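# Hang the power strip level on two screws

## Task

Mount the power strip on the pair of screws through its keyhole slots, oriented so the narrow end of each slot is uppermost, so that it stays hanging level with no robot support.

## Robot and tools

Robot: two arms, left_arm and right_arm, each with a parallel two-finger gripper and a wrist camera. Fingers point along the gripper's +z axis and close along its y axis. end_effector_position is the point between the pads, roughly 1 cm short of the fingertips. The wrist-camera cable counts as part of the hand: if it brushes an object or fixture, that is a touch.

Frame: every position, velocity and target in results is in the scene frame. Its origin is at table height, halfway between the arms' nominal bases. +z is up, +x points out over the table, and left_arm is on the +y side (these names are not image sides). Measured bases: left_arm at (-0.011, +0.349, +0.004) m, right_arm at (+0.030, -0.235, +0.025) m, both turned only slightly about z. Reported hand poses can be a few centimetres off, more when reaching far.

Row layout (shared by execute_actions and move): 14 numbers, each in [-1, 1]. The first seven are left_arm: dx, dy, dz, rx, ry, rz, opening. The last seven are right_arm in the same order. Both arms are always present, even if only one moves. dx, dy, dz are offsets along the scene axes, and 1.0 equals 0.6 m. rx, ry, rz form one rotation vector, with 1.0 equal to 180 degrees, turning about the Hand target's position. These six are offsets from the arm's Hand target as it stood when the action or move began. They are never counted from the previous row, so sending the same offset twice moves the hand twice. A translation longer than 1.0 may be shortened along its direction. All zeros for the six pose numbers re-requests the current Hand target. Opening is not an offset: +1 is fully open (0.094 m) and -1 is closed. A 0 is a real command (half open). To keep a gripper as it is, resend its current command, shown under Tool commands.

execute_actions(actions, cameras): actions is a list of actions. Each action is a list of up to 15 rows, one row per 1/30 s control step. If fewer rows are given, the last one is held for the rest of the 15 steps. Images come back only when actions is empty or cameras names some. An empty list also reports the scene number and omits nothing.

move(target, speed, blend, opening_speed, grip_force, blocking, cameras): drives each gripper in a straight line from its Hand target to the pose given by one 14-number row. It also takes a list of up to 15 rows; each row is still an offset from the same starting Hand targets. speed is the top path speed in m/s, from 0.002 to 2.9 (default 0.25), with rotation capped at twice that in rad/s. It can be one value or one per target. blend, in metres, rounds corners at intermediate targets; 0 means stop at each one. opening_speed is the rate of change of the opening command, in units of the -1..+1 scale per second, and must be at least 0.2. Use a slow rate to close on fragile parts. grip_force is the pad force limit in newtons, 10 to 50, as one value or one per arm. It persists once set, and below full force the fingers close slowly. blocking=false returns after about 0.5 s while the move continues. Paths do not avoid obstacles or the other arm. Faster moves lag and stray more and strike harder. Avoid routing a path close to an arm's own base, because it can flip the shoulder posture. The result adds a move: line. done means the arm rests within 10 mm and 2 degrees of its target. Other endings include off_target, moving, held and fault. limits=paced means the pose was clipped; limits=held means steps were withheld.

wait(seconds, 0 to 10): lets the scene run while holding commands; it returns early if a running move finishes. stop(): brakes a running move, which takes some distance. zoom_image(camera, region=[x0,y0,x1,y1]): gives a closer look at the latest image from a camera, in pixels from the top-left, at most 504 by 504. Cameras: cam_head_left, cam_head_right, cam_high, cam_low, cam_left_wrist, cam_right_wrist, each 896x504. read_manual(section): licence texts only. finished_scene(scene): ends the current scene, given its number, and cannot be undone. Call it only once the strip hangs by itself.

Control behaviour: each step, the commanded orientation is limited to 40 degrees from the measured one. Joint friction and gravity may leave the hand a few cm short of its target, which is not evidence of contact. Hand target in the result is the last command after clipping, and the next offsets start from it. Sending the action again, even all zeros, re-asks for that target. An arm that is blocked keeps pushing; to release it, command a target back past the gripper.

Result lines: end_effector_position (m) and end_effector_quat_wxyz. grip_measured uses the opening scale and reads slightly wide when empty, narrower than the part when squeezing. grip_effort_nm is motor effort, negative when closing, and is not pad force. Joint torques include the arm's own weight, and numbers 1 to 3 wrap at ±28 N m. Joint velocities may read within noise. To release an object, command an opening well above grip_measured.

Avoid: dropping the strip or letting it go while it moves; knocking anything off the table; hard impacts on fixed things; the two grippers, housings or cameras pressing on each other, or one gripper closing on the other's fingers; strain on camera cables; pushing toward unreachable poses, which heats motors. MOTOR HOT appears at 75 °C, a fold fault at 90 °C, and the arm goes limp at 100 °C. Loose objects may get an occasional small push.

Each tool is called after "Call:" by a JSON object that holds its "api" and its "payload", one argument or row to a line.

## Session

Call:
{"api": "execute_actions", "payload": {
  "actions": []
}}

Scene clock: 0.00 s.
left_arm: end_effector_position=(+0.3851, +0.3786, +0.1023) grip_measured=+1.000 grip_effort_nm=n/a end_effector_quat_wxyz=(+0.579, -0.055, +0.812, +0.052) | right_arm: end_effector_position=(+0.4237, -0.2554, +0.1248) grip_measured=+1.000 grip_effort_nm=n/a end_effector_quat_wxyz=(+0.590, +0.057, +0.802, -0.074)
Joint positions: left_arm=[0.017 1.538 0.365 0.839 -0.143 -0.027 0.094] | right_arm=[0.076 1.557 0.341 0.91 0.242 0.022 0.094]
Joint velocities: within noise
Joint torques (N m): no reading
Motor temperatures (°C): left_arm=[26 27 36 34 27 27 26] | right_arm=[29 27 35 33 26 25 24]
Heat: left arm: 36 °C; right arm: 35 °C.
Hand target: left_arm +0.3885, +0.3788, +0.1110; +0.589, -0.056, +0.804, +0.052 | right_arm +0.4259, -0.2555, +0.1305; +0.597, +0.059, +0.797, -0.074
Tool commands: left_gripper/opening=+1.0 right_gripper/opening=+1.0
camera_calibration:
cam_left_wrist: T_world_to_cam=[[0.153641, -0.98794, -0.0191974, 0.316345], [-0.680595, -0.0917191, -0.726896, 0.409091], [0.716369, 0.124747, -0.686479, -0.165614], [0, 0, 0, 1]] pos_world=[0.348462, 0.370711, 0.189749]
cam_right_wrist: T_world_to_cam=[[-0.152374, -0.986542, 0.0592977, -0.189836], [-0.66103, 0.0571273, -0.748182, 0.424245], [0.734725, -0.153201, -0.660839, -0.177952], [0, 0, 0, 1]] pos_world=[0.382258, -0.23878, 0.211072]

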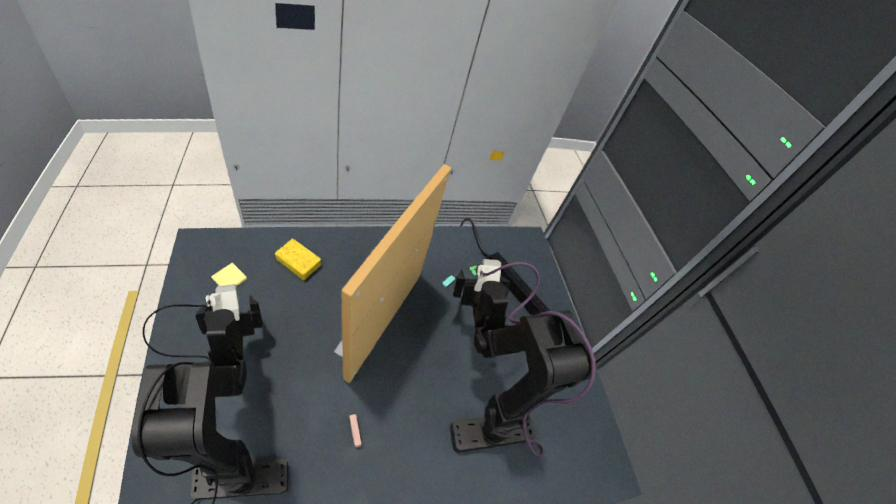

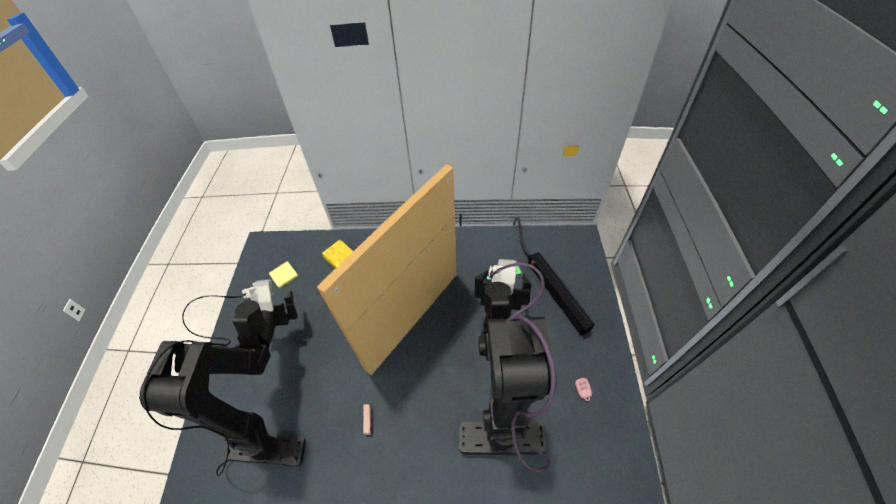

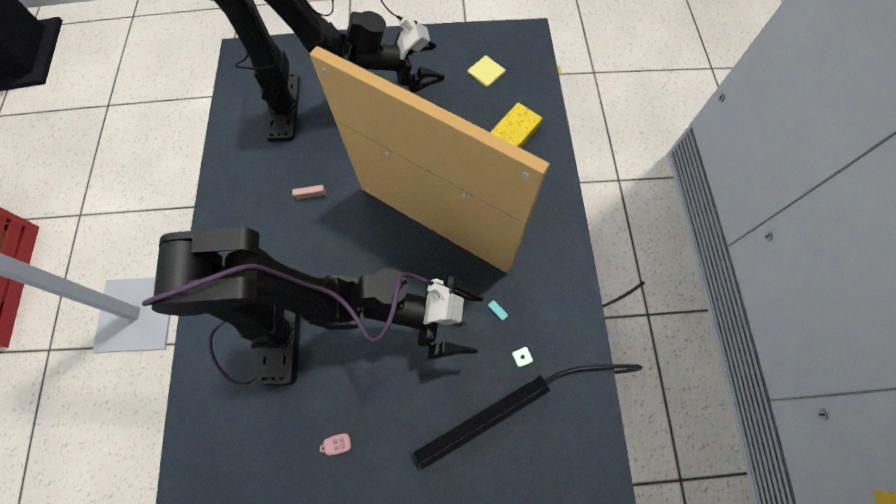

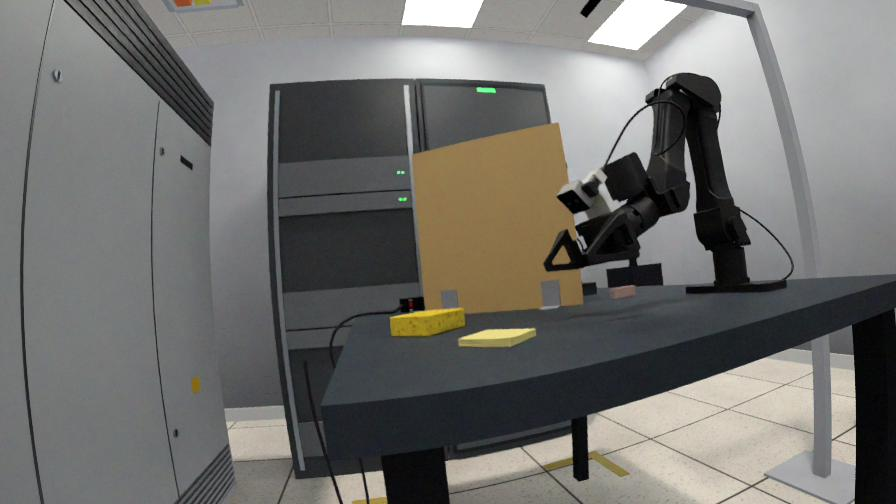

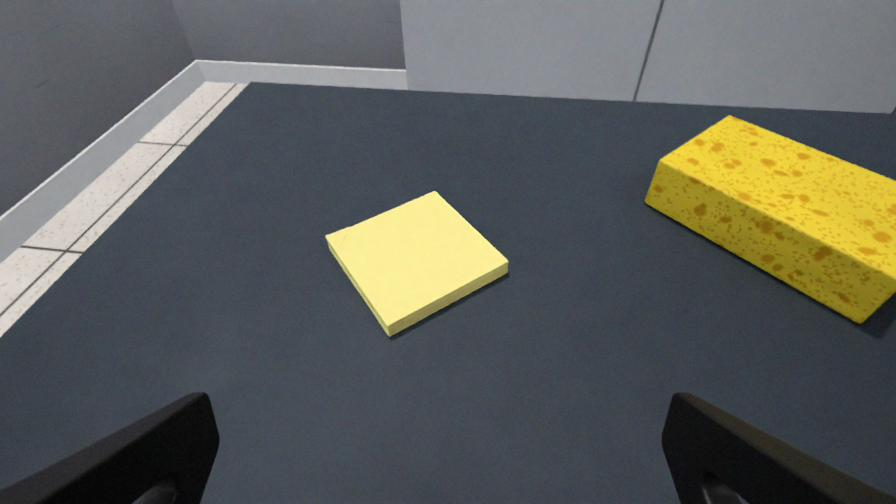

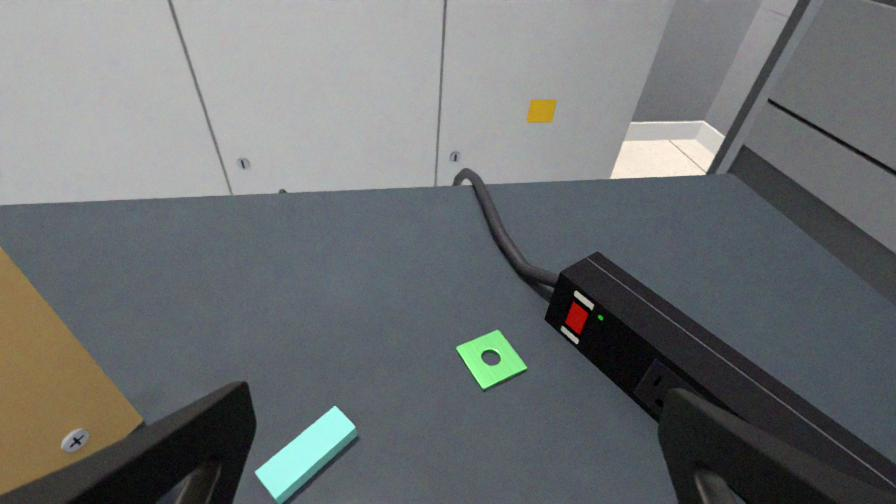

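Call:
{"api": "zoom_image", "payload": {
  "camera": "cam_high",
  "region": [300, 40, 560, 280]
}}

Call:
{"api": "zoom_image", "payload": {
  "camera": "cam_high",
  "region": [400, 340, 660, 480]
}}

Call:
{"api": "zoom_image", "payload": {
  "camera": "cam_right_wrist",
  "region": [440, 150, 896, 504]
}}

Call:
{"api": "zoom_image", "payload": {
  "camera": "cam_head_right",
  "region": [300, 150, 640, 400]
}}

Scaled by 1.938 from the camera's 896x504 image, which has a finer 1280x720 frame.

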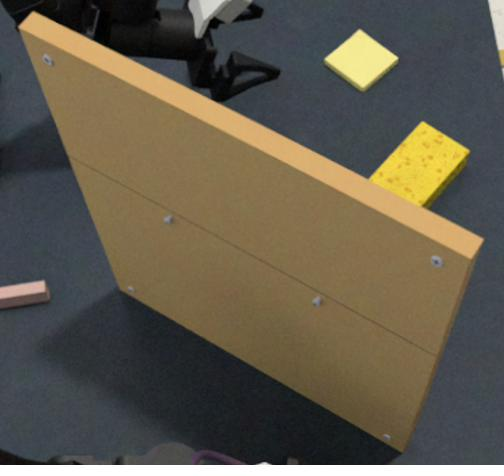

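Scaled by 1.938 from the camera's 896x504 image, which has a finer 1280x720 frame.

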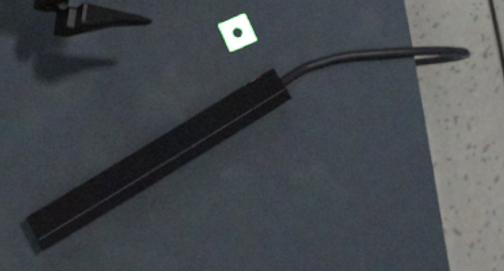

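Scaled by 1.105 from the camera's 896x504 image, which has a finer 1280x720 frame.

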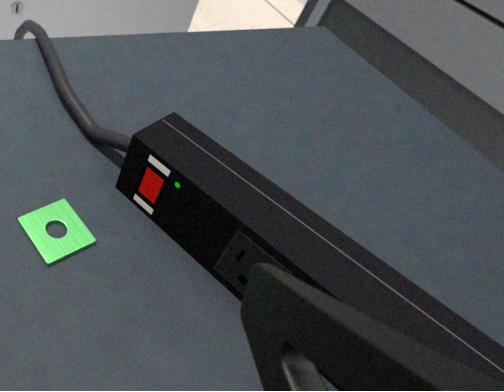

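Scaled by 1.482 from the camera's 896x504 image, which has a finer 1280x720 frame.

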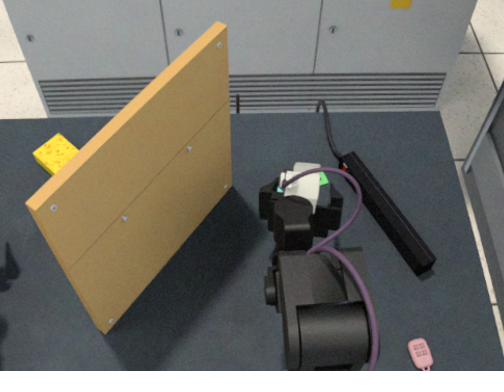

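Call:
{"api": "move", "payload": {
  "target": [
    [-0.1975,-0.2063,0.4817,0.0166,0.0850,-0.2569,-0.8,-0.0098,-0.1242,0.1158,0.1595,0.1994,-0.1225,0.6],
    [-0.3955,-0.4495,0.5817,0.0166,0.0850,-0.2569,-0.8,-0.0898,-0.3658,-0.0425,0.3190,0.3987,-0.2449,0.6]
  ],
  "speed": 0.35,
  "blend": [0.04,0],
  "cameras": ["cam_left_wrist","cam_right_wrist","cam_high"]
}}

Scene clock: 42.00 s.
left_arm: end_effector_position=(+0.1511, +0.1077, +0.4526) grip_measured=-0.798 grip_effort_nm=-0.11 end_effector_quat_wxyz=(+0.446, +0.294, +0.831, -0.151) | right_arm: end_effector_position=(+0.3682, -0.4763, +0.1041) grip_measured=+0.602 grip_effort_nm=-0.08 end_effector_quat_wxyz=(-0.076, +0.531, +0.841, +0.063)
Joint positions: left_arm=[-1.276 1.382 2.167 -1.473 -0.504 -0.364 0.009] | right_arm=[-0.649 2.344 2.174 -1.566 -0.108 0.449 0.075]
Joint torques (N m): left_arm=[-0.7 -2.1 6.94 1.51 -0.38 -0.1] | right_arm=[0.28 -11.55 7.65 0.06 -0.16 0.04]
Heat: left arm: 40 °C; right arm: 37 °C.
Hand target: left_arm +0.1512, +0.1090, +0.4601; +0.454, +0.285, +0.829, -0.156 | right_arm +0.3721, -0.4749, +0.1050; -0.111, +0.525, +0.841, +0.070
Off the commanded pose: left_arm 0.008 m, 1 deg | right_arm 0.004 m, 4 deg.
joint sent to its limit (right arm) — joint 4 (wrist pitch), lower limit. The joint targets are off in orientation, not in position.
move: off_target (right_arm)
camera_calibration:
cam_left_wrist: T_world_to_cam=[[-0.620905, -0.783807, -0.0110993, 0.182743], [-0.662649, 0.532387, -0.526746, 0.319084], [0.418776, -0.319704, -0.84995, 0.443115], [0, 0, 0, 1]] pos_world=[0.139341, 0.115025, 0.54673]
cam_right_wrist: T_world_to_cam=[[-0.898055, -0.436858, -0.0514887, 0.13286], [-0.382818, 0.718526, 0.580664, 0.458848], [-0.216672, 0.541179, -0.812514, 0.512124], [0, 0, 0, 1]] pos_world=[0.405934, -0.548804, 0.156512]
Images, in order (width x height): cam_high 896x504, cam_left_wrist 896x504, cam_right_wrist 896x504.

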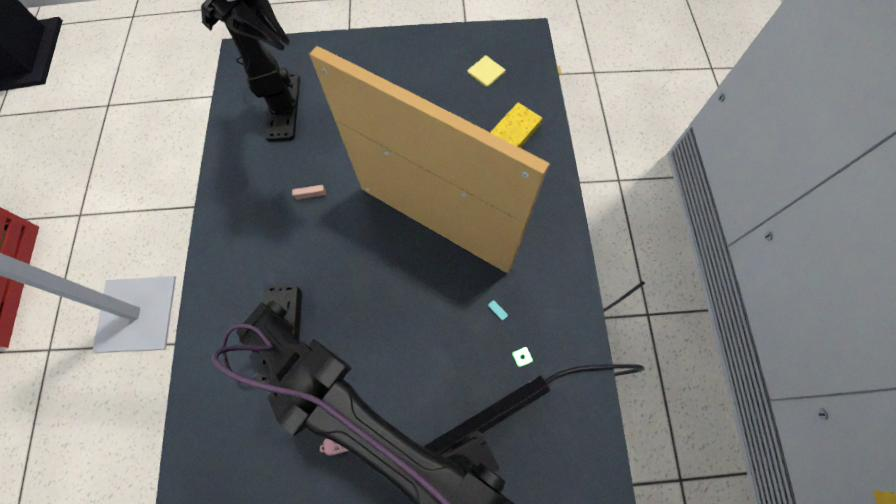

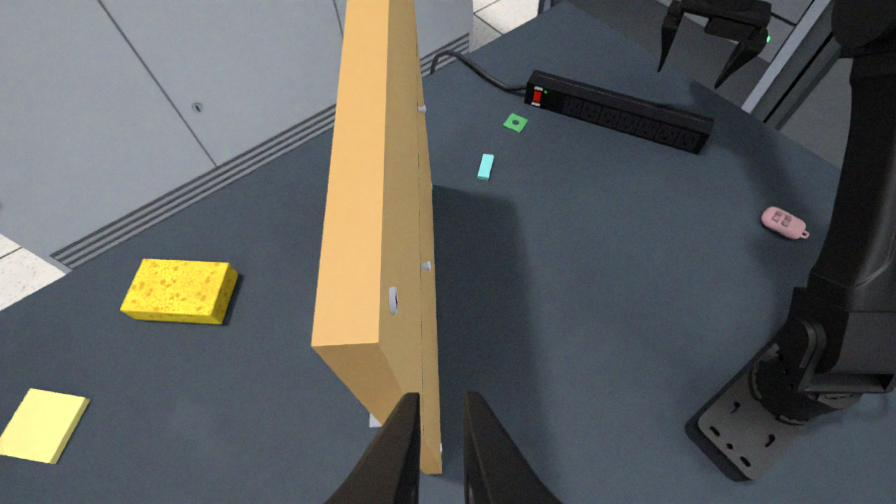

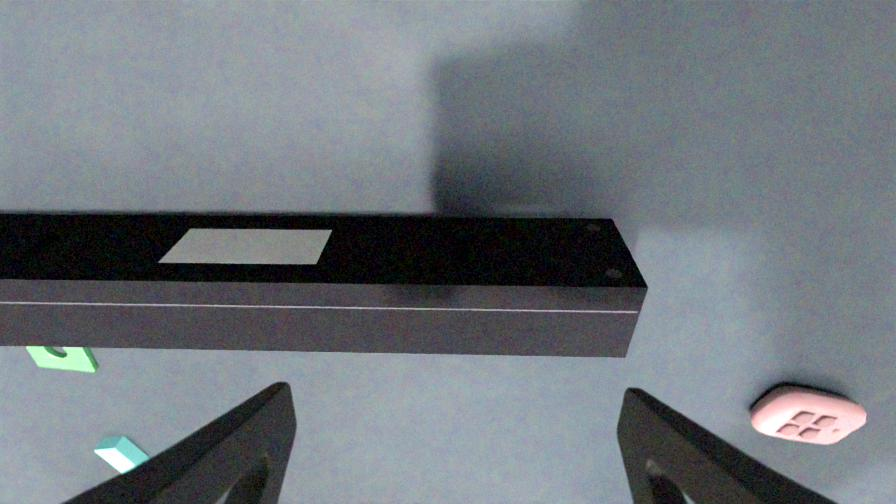

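Call:
{"api": "zoom_image", "payload": {
  "camera": "cam_right_wrist",
  "region": [380, 200, 660, 300]
}}

Call:
{"api": "zoom_image", "payload": {
  "camera": "cam_right_wrist",
  "region": [0, 195, 280, 305]
}}

Scaled by 1.800 from the camera's 896x504 image, which has a finer 1280x720 frame.

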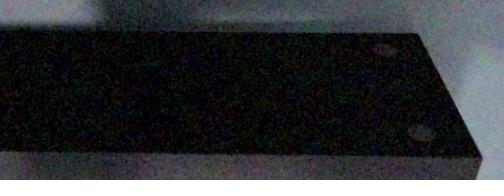

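Scaled by 1.800 from the camera's 896x504 image, which has a finer 1280x720 frame.

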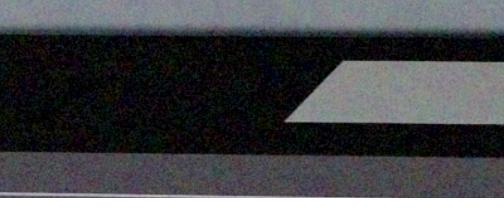

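Call:
{"api": "zoom_image", "payload": {
  "camera": "cam_right_wrist",
  "region": [410, 208, 540, 290]
}}

Scaled by 3.877 from the camera's 896x504 image, which has a finer 1280x720 frame.

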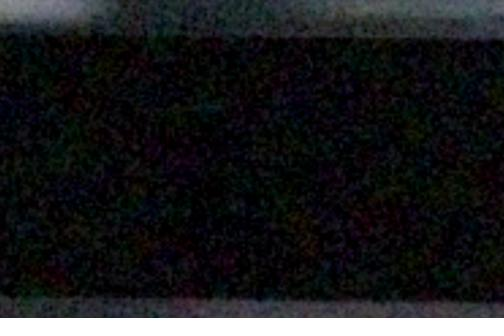

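Call:
{"api": "zoom_image", "payload": {
  "camera": "cam_left_wrist",
  "region": [515, 60, 725, 165]
}}

Call:
{"api": "zoom_image", "payload": {
  "camera": "cam_left_wrist",
  "region": [380, 80, 460, 300]
}}

Scaled by 2.400 from the camera's 896x504 image, which has a finer 1280x720 frame.

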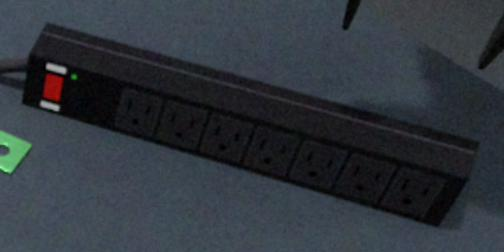

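Scaled by 2.291 from the camera's 896x504 image, which has a finer 1280x720 frame.

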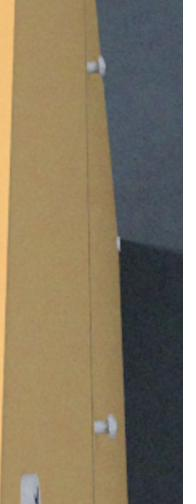

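Call:
{"api": "zoom_image", "payload": {
  "camera": "cam_right_wrist",
  "region": [440, 212, 520, 288]
}}

Call:
{"api": "zoom_image", "payload": {
  "camera": "cam_right_wrist",
  "region": [40, 205, 160, 290]
}}

Scaled by 6.300 from the camera's 896x504 image, which has a finer 1280x720 frame.

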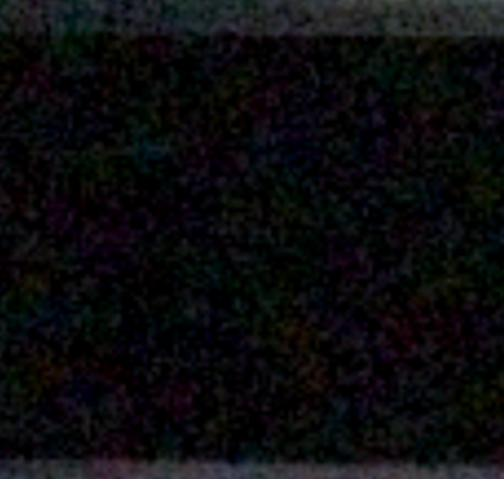

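Scaled by 4.200 from the camera's 896x504 image, which has a finer 1280x720 frame.

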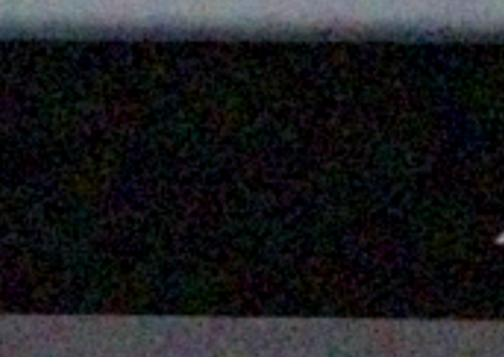

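Call:
{"api": "move", "payload": {
  "target": [0,0,0,0,0,0,-0.8,0.1678,0.1353,0.0167,-0.0296,-0.0885,0.5049,0.7],
  "speed": 0.4,
  "cameras": ["cam_right_wrist","cam_left_wrist"]
}}

Scene clock: 61.33 s.
left_arm: end_effector_position=(+0.1511, +0.1078, +0.4525) grip_measured=-0.798 grip_effort_nm=-0.11 end_effector_quat_wxyz=(+0.446, +0.294, +0.832, -0.151) | right_arm: end_effector_position=(+0.4668, -0.3908, +0.1195) grip_measured=+0.699 grip_effort_nm=0.08 end_effector_quat_wxyz=(-0.001, -0.234, +0.972, +0.004)
Joint positions: left_arm=[-1.276 1.382 2.167 -1.474 -0.504 -0.364 0.009] | right_arm=[-0.326 2.423 2.393 -1.548 -0.004 -0.818 0.08]
Joint torques (N m): left_arm=[-0.72 -2.1 6.94 1.55 -0.43 -0.08] | right_arm=[0.1 -11.25 7.9 0.55 -0.01 -0.03]
Motor temperatures (°C): left_arm=[26 27 41 36 27 27 26] | right_arm=[29 32 39 33 26 25 24]
Heat: left arm: 41 °C; right arm: 39 °C.
Hand target: left_arm +0.1512, +0.1090, +0.4601; +0.454, +0.286, +0.829, -0.156 | right_arm +0.4727, -0.3937, +0.1149; +0.000, -0.237, +0.971, +0.000
Off the commanded pose: left_arm 0.008 m, 2 deg | right_arm 0.008 m, 1 deg.
move: done
camera_calibration:
cam_left_wrist: T_world_to_cam=[[-0.620464, -0.784152, -0.0113958, 0.182961], [-0.66305, 0.53229, -0.526339, 0.318822], [0.418795, -0.319018, -0.850199, 0.443115], [0, 0, 0, 1]] pos_world=[0.139341, 0.115126, 0.546629]
cam_right_wrist: T_world_to_cam=[[0.468895, -0.882678, -0.0318873, -0.555068], [-0.797955, -0.438815, 0.413171, 0.187792], [-0.378689, -0.168289, -0.910095, 0.309761], [0, 0, 0, 1]] pos_world=[0.527421, -0.355411, 0.186622]
Images, in order (width x height): cam_left_wrist 896x504, cam_right_wrist 896x504.

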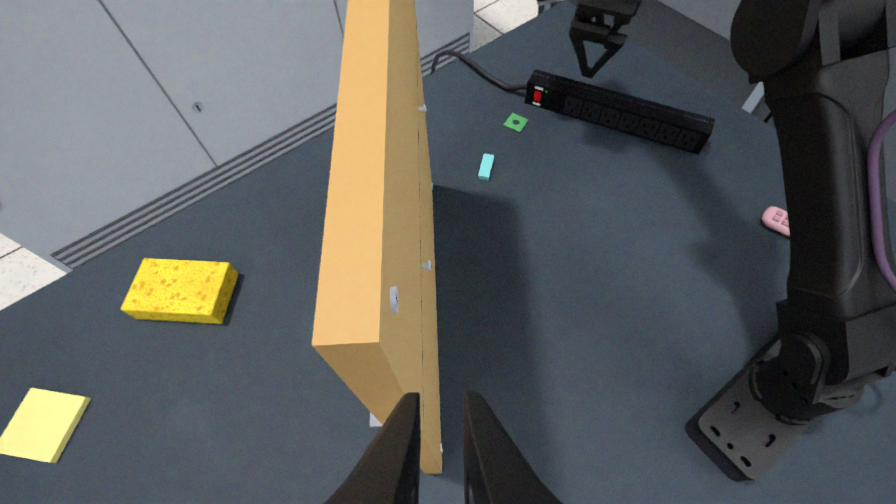

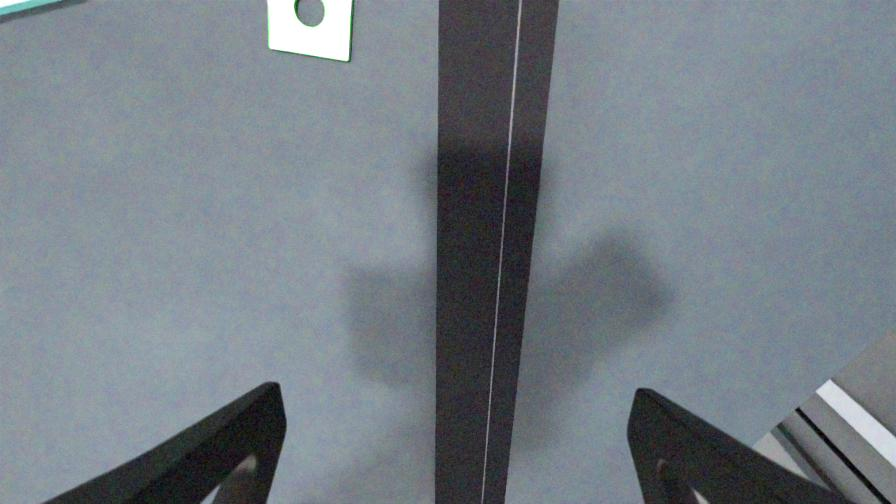

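Call:
{"api": "move", "payload": {
  "target": [
    [0,0,0,0,0,0,-0.8,0.003,-0.006,-0.125,0,0,0,0.7],
    [0,0,0,0,0,0,-0.8,0.003,-0.006,-0.125,0,0,0,-0.5]
  ],
  "speed": [0.2,0.1],
  "opening_speed": 1.2,
  "cameras": ["cam_right_wrist"]
}}

Scene clock: 65.83 s.
left_arm: end_effector_position=(+0.1511, +0.1078, +0.4525) grip_measured=-0.798 grip_effort_nm=-0.11 end_effector_quat_wxyz=(+0.446, +0.294, +0.832, -0.151) | right_arm: end_effector_position=(+0.4764, -0.3947, +0.0491) grip_measured=-0.318 grip_effort_nm=-1.03 end_effector_quat_wxyz=(+0.006, -0.237, +0.971, -0.003)
Joint positions: left_arm=[-1.276 1.382 2.167 -1.474 -0.504 -0.364 0.009] | right_arm=[-0.326 2.424 2.116 -1.248 -0.002 -0.826 0.032]
Joint torques (N m): left_arm=[-0.7 -2.1 6.94 1.55 -0.43 -0.08] | right_arm=[-0.47 -12.55 4.85 0.62 -0.03 0]
Heat: left arm: 41 °C; right arm: 39 °C.
Hand target: left_arm +0.1512, +0.1090, +0.4601; +0.454, +0.286, +0.829, -0.156 | right_arm +0.4745, -0.3974, +0.0400; +0.000, -0.237, +0.971, +0.000
Off the commanded pose: left_arm 0.008 m, 1 deg | right_arm 0.010 m, 1 deg.
move: done
camera_calibration:
cam_right_wrist: T_world_to_cam=[[0.475646, -0.87951, -0.0149271, -0.568117], [-0.802212, -0.440679, 0.402812, 0.22453], [-0.360855, -0.179621, -0.915161, 0.235991], [0, 0, 0, 1]] pos_world=[0.535502, -0.358331, 0.117047]
Images, in order (width x height): cam_right_wrist 896x504.

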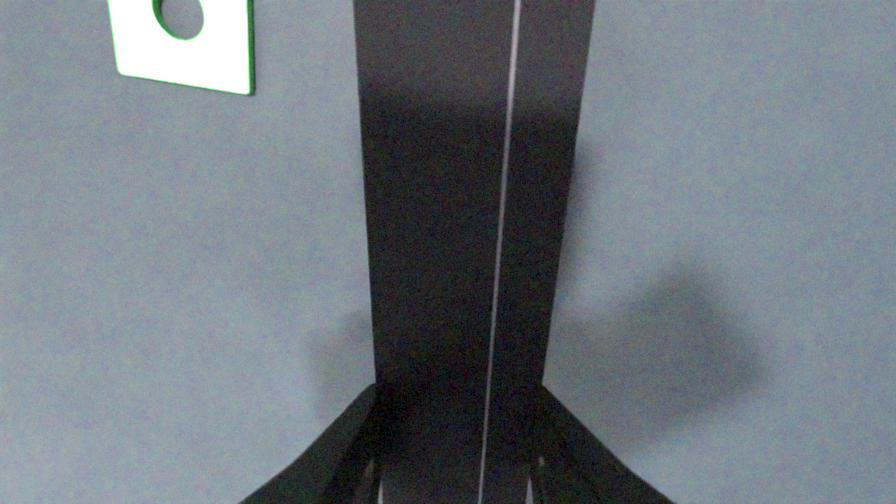

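Call:
{"api": "move", "payload": {
  "target": [
    [0,0,0,0,0,0,-0.8,0,0,0,0,0,0,-0.1],
    [0,0,0,0,0,0,-0.8,0,0,-0.0145,0,0,0,-0.1],
    [0,0,0,0,0,0,-0.8,0,0,-0.0145,0,0,0,-0.6]
  ],
  "speed": [0.2,0.1,0.1],
  "opening_speed": 1.5,
  "cameras": []
}}

Scene clock: 69.00 s.
left_arm: end_effector_position=(+0.1511, +0.1078, +0.4525) grip_measured=-0.798 grip_effort_nm=-0.11 end_effector_quat_wxyz=(+0.446, +0.294, +0.832, -0.151) | right_arm: end_effector_position=(+0.4765, -0.3949, +0.0433) grip_measured=-0.305 grip_effort_nm=-1.03 end_effector_quat_wxyz=(+0.007, -0.237, +0.971, -0.004)
Joint positions: left_arm=[-1.276 1.382 2.167 -1.474 -0.504 -0.364 0.009] | right_arm=[-0.326 2.424 2.092 -1.222 -0.001 -0.826 0.033]
Joint torques (N m): left_arm=[-0.72 -2.11 6.94 1.55 -0.43 -0.08] | right_arm=[-0.35 -12.19 4.56 0.71 -0.04 -0.04]
Heat: left arm: 41 °C; right arm: 38 °C.
Hand target: left_arm +0.1512, +0.1090, +0.4601; +0.454, +0.286, +0.829, -0.156 | right_arm +0.4745, -0.3974, +0.0313; +0.000, -0.237, +0.971, +0.000
Off the commanded pose: left_arm 0.008 m, 1 deg | right_arm 0.012 m, 1 deg.
move: off_target (right_arm); target 3's new opening was sent with right_arm's hand 0.012 m and 1 deg from that target
No camera images: "cameras" was empty.

Call:
{"api": "move", "payload": {
  "target": [
    [0,0,0,0,0,0,-0.8,-0.015,0.015,0.09,-0.06,-0.03,0,-0.6],
    [0,0,0,0,0,0,-0.8,-0.0575,0.0623,0.1812,-0.2464,-0.1283,0,-0.6]
  ],
  "speed": [0.2,0.25],
  "blend": [0.03,0],
  "cameras": ["cam_high","cam_left_wrist","cam_head_right","cam_right_wrist"]
}}

Scene clock: 73.50 s.
left_arm: end_effector_position=(+0.1511, +0.1078, +0.4525) grip_measured=-0.798 grip_effort_nm=-0.11 end_effector_quat_wxyz=(+0.446, +0.294, +0.832, -0.151) | right_arm: end_effector_position=(+0.4324, -0.3542, +0.1097) grip_measured=-0.305 grip_effort_nm=-1.03 end_effector_quat_wxyz=(+0.064, -0.240, +0.891, -0.379)
Joint positions: left_arm=[-1.276 1.382 2.167 -1.474 -0.504 -0.364 0.009] | right_arm=[0.01 1.833 1.197 -0.527 0.697 -0.686 0.033]
Joint torques (N m): left_arm=[-0.72 -2.11 6.94 1.54 -0.43 -0.08] | right_arm=[-0.02 -14.41 5.52 1.61 0.76 0]
Heat: left arm: 41 °C; right arm: 38 °C.
Hand target: left_arm +0.1512, +0.1090, +0.4601; +0.454, +0.286, +0.829, -0.156 | right_arm +0.4400, -0.3600, +0.1399; +0.101, -0.215, +0.880, -0.410
Off the commanded pose: left_arm 0.008 m, 1 deg | right_arm 0.032 m, 6 deg.
move: off_target (right_arm)
camera_calibration:
cam_left_wrist: T_world_to_cam=[[-0.620464, -0.784152, -0.0113958, 0.182961], [-0.66305, 0.53229, -0.526339, 0.318822], [0.418795, -0.319018, -0.850199, 0.443115], [0, 0, 0, 1]] pos_world=[0.139341, 0.115126, 0.546629]
cam_right_wrist: T_world_to_cam=[[0.399951, -0.604578, 0.688858, -0.457775], [-0.911361, -0.18257, 0.368904, 0.325056], [-0.097266, -0.775341, -0.624007, -0.0741146], [0, 0, 0, 1]] pos_world=[0.472122, -0.274879, 0.149179]
Images, in order (width x height): cam_head_right 896x504, cam_high 896x504, cam_left_wrist 896x504, cam_right_wrist 896x504.

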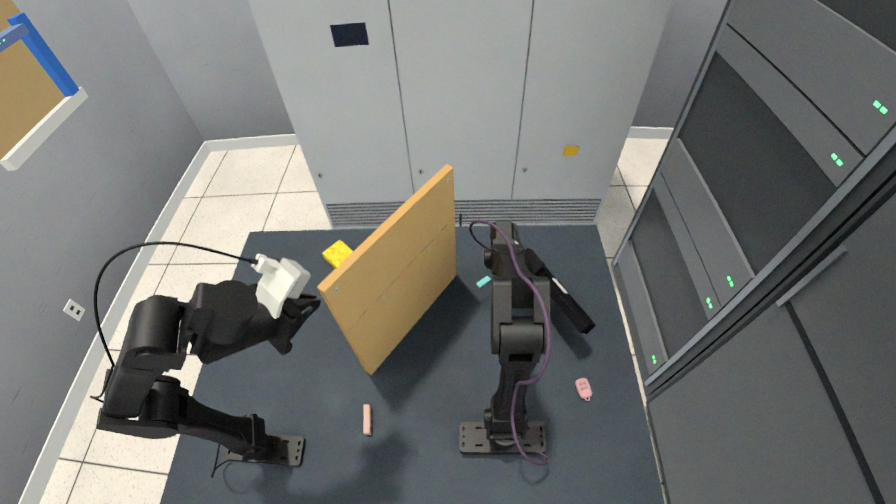

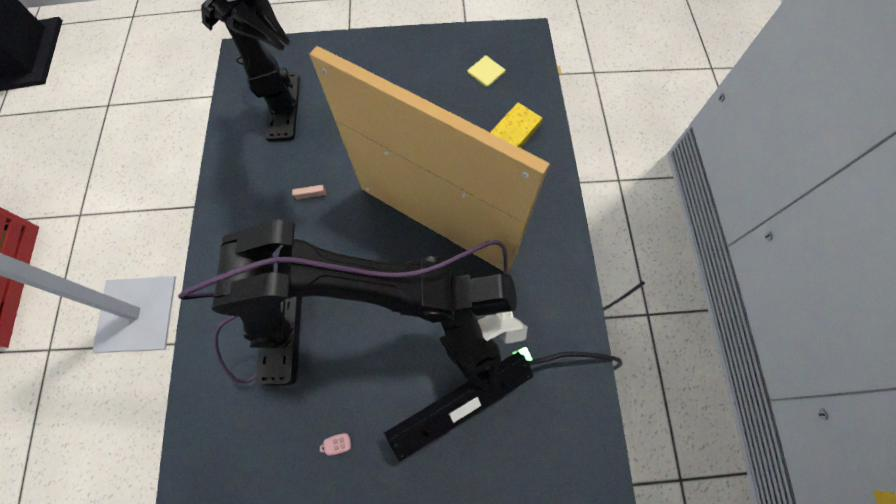

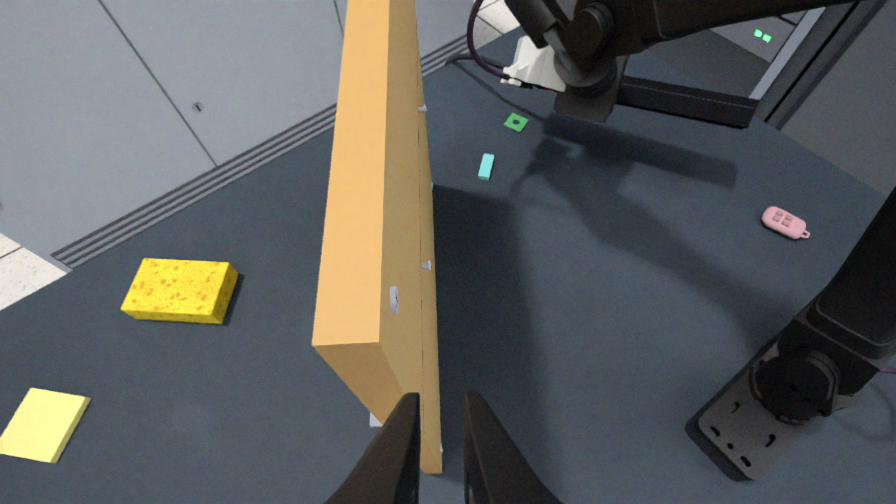

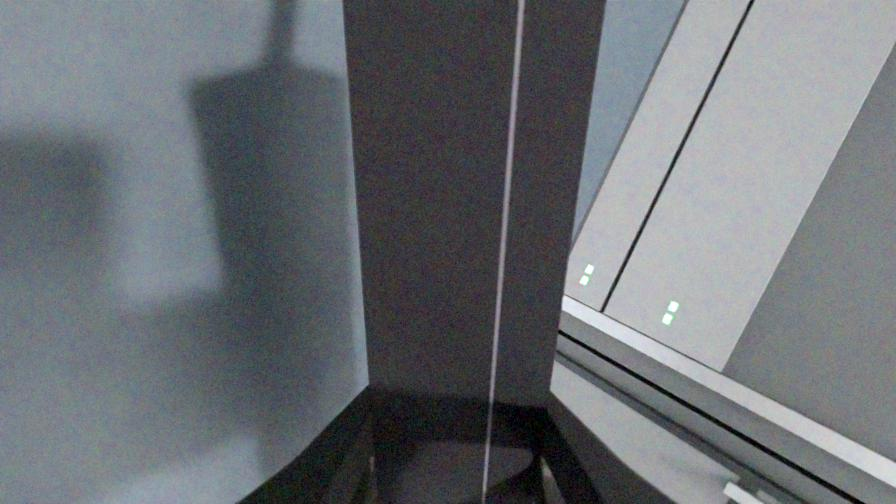

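Call:
{"api": "zoom_image", "payload": {
  "camera": "cam_high",
  "region": [380, 340, 540, 470]
}}

Call:
{"api": "zoom_image", "payload": {
  "camera": "cam_high",
  "region": [385, 400, 465, 465]
}}

Scaled by 3.150 from the camera's 896x504 image, which has a finer 1280x720 frame.

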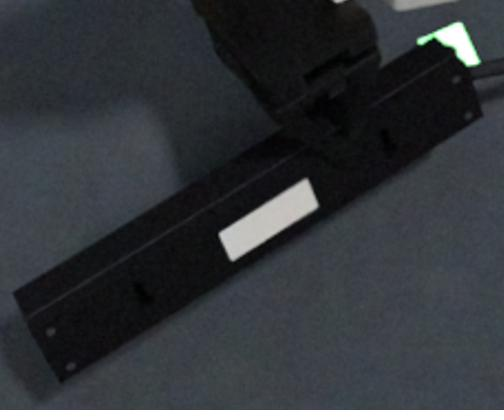

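Scaled by 6.300 from the camera's 896x504 image, which has a finer 1280x720 frame.

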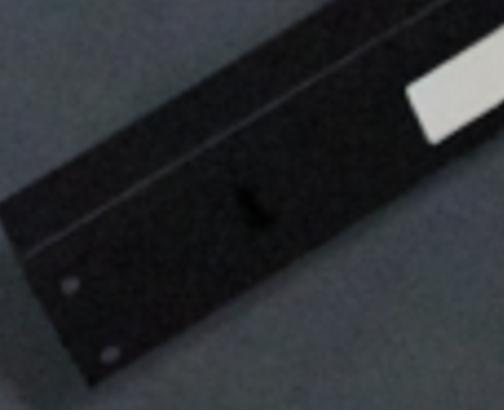

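Call:
{"api": "zoom_image", "payload": {
  "camera": "cam_high",
  "region": [485, 365, 525, 405]
}}

Call:
{"api": "zoom_image", "payload": {
  "camera": "cam_high",
  "region": [405, 412, 445, 452]
}}

Scaled by 12.600 from the camera's 896x504 image, which has a finer 1280x720 frame.

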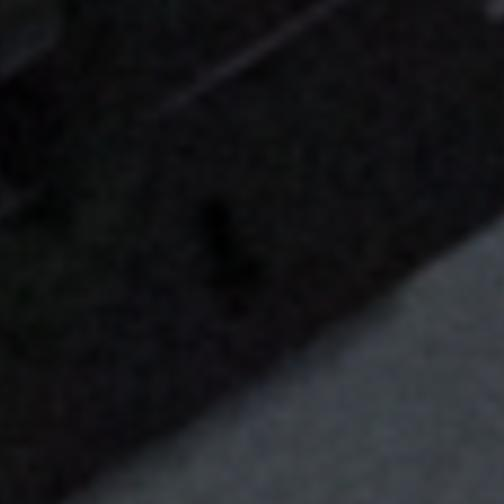

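Scaled by 12.600 from the camera's 896x504 image, which has a finer 1280x720 frame.

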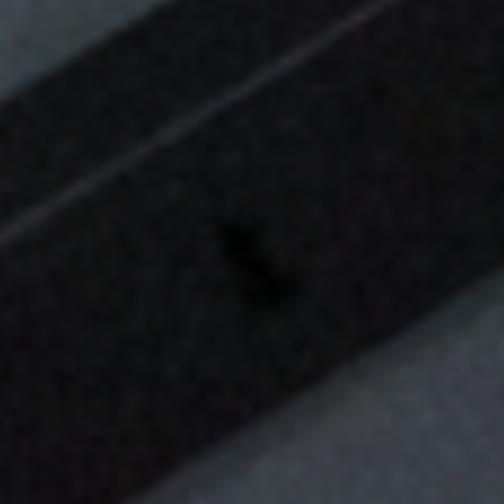

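Call:
{"api": "zoom_image", "payload": {
  "camera": "cam_high",
  "region": [380, 425, 420, 465]
}}

Call:
{"api": "zoom_image", "payload": {
  "camera": "cam_high",
  "region": [505, 345, 545, 385]
}}

Scaled by 12.600 from the camera's 896x504 image, which has a finer 1280x720 frame.

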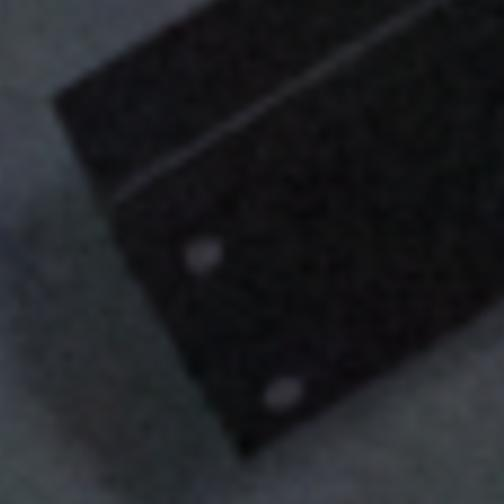

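Scaled by 12.600 from the camera's 896x504 image, which has a finer 1280x720 frame.

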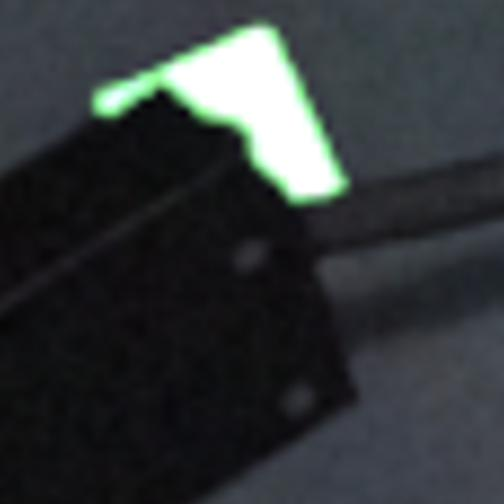

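Call:
{"api": "move", "payload": {
  "target": [0,0,0,0,0,0,-0.8,-0.1,0.1333,0.0,0.6684,-0.0143,-0.1966,-0.6],
  "speed": 0.35,
  "cameras": ["cam_high","cam_left_wrist","cam_right_wrist"]
}}

Scene clock: 106.17 s.
left_arm: end_effector_position=(+0.1511, +0.1078, +0.4525) grip_measured=-0.798 grip_effort_nm=-0.11 end_effector_quat_wxyz=(+0.446, +0.294, +0.832, -0.151) | right_arm: end_effector_position=(+0.3787, -0.2834, +0.1318) grip_measured=-0.305 grip_effort_nm=-1.03 end_effector_quat_wxyz=(+0.138, +0.210, +0.826, +0.504)
Joint positions: left_arm=[-1.276 1.382 2.167 -1.474 -0.504 -0.364 0.009] | right_arm=[-0.592 1.933 1.252 -1.076 -1.09 -0.228 0.033]
Joint torques (N m): left_arm=[-0.72 -2.1 6.95 1.55 -0.43 -0.08] | right_arm=[-0.46 -8.7 4.15 0.14 -1.1 0.01]
Motor temperatures (°C): left_arm=[26 27 41 36 27 27 26] | right_arm=[29 40 38 34 27 25 25]
Heat: left arm: 41 °C; right arm: 40 °C.
Hand target: left_arm +0.1512, +0.1090, +0.4601; +0.454, +0.286, +0.829, -0.156 | right_arm +0.3800, -0.2800, +0.1400; +0.143, +0.216, +0.806, +0.533
Off the commanded pose: left_arm 0.008 m, 1 deg | right_arm 0.009 m, 4 deg.
move: off_target (right_arm)
camera_calibration:
cam_left_wrist: T_world_to_cam=[[-0.620464, -0.784152, -0.0113958, 0.182961], [-0.66305, 0.53229, -0.526339, 0.318822], [0.418795, -0.319018, -0.850199, 0.443115], [0, 0, 0, 1]] pos_world=[0.139341, 0.115126, 0.546629]
cam_right_wrist: T_world_to_cam=[[-0.183828, -0.392813, -0.901058, 0.0819487], [-0.982037, 0.113073, 0.151056, 0.420153], [0.0425484, 0.91264, -0.406543, 0.386107], [0, 0, 0, 1]] pos_world=[0.411242, -0.367694, 0.167343]
Images, in order (width x height): cam_high 896x504, cam_left_wrist 896x504, cam_right_wrist 896x504.

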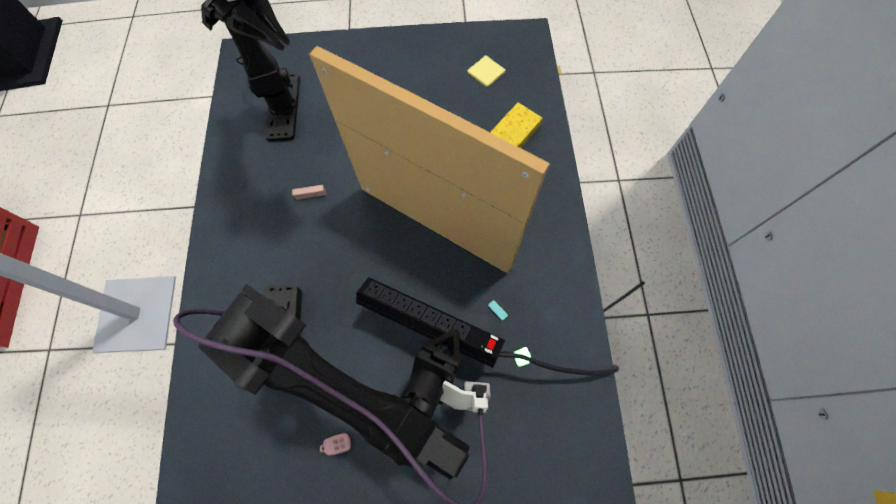

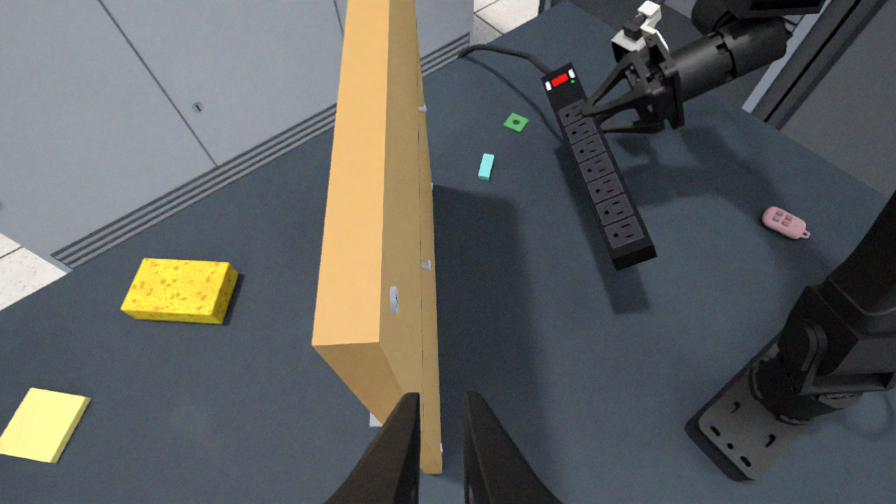

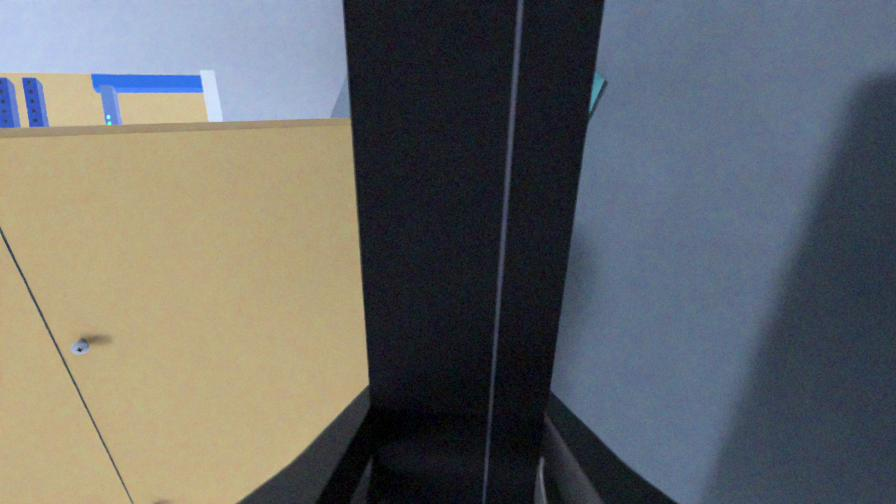

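Call:
{"api": "move", "payload": {
  "target": [0,0,0,0,0,0,-0.8,0,0,-0.16,0,0,0,-0.6],
  "speed": 0.15,
  "cameras": ["cam_high"]
}}

Scene clock: 108.47 s.
left_arm: end_effector_position=(+0.1511, +0.1078, +0.4525) grip_measured=-0.798 grip_effort_nm=-0.11 end_effector_quat_wxyz=(+0.446, +0.294, +0.832, -0.151) | right_arm: end_effector_position=(+0.3780, -0.2816, +0.0382) grip_measured=-0.305 grip_effort_nm=-1.03 end_effector_quat_wxyz=(+0.137, +0.206, +0.823, +0.511)
Joint positions: left_arm=[-1.276 1.382 2.167 -1.474 -0.504 -0.364 0.009] | right_arm=[-0.592 2.152 1.128 -0.76 -1.104 -0.254 0.033]
Joint torques (N m): left_arm=[-0.72 -2.1 6.94 1.55 -0.42 -0.08] | right_arm=[-0.57 -9.2 3.26 0.25 -0.99 0.13]
Heat: left arm: 41 °C; right arm: 40 °C.
Hand target: left_arm +0.1512, +0.1090, +0.4601; +0.454, +0.286, +0.829, -0.156 | right_arm +0.3800, -0.2800, +0.0440; +0.143, +0.216, +0.806, +0.533
Off the commanded pose: left_arm 0.008 m, 1 deg | right_arm 0.006 m, 4 deg.
move: off_target (right_arm)
Images, in order (width x height): cam_high 896x504.

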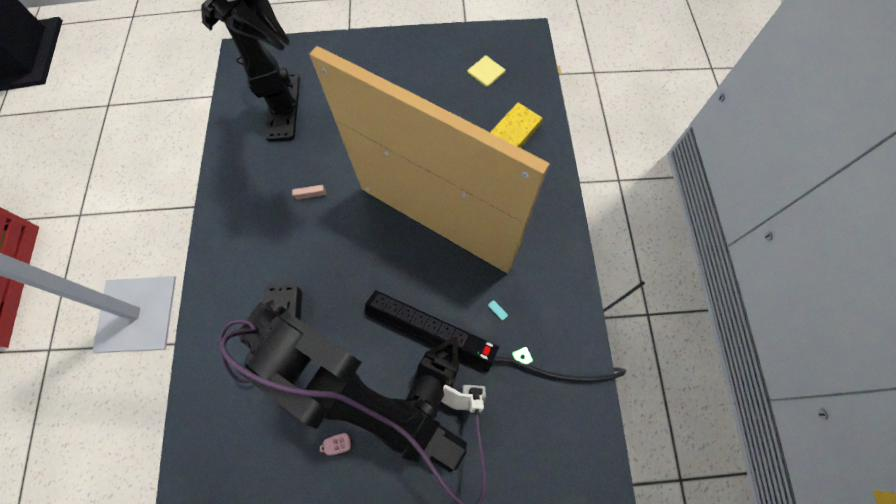

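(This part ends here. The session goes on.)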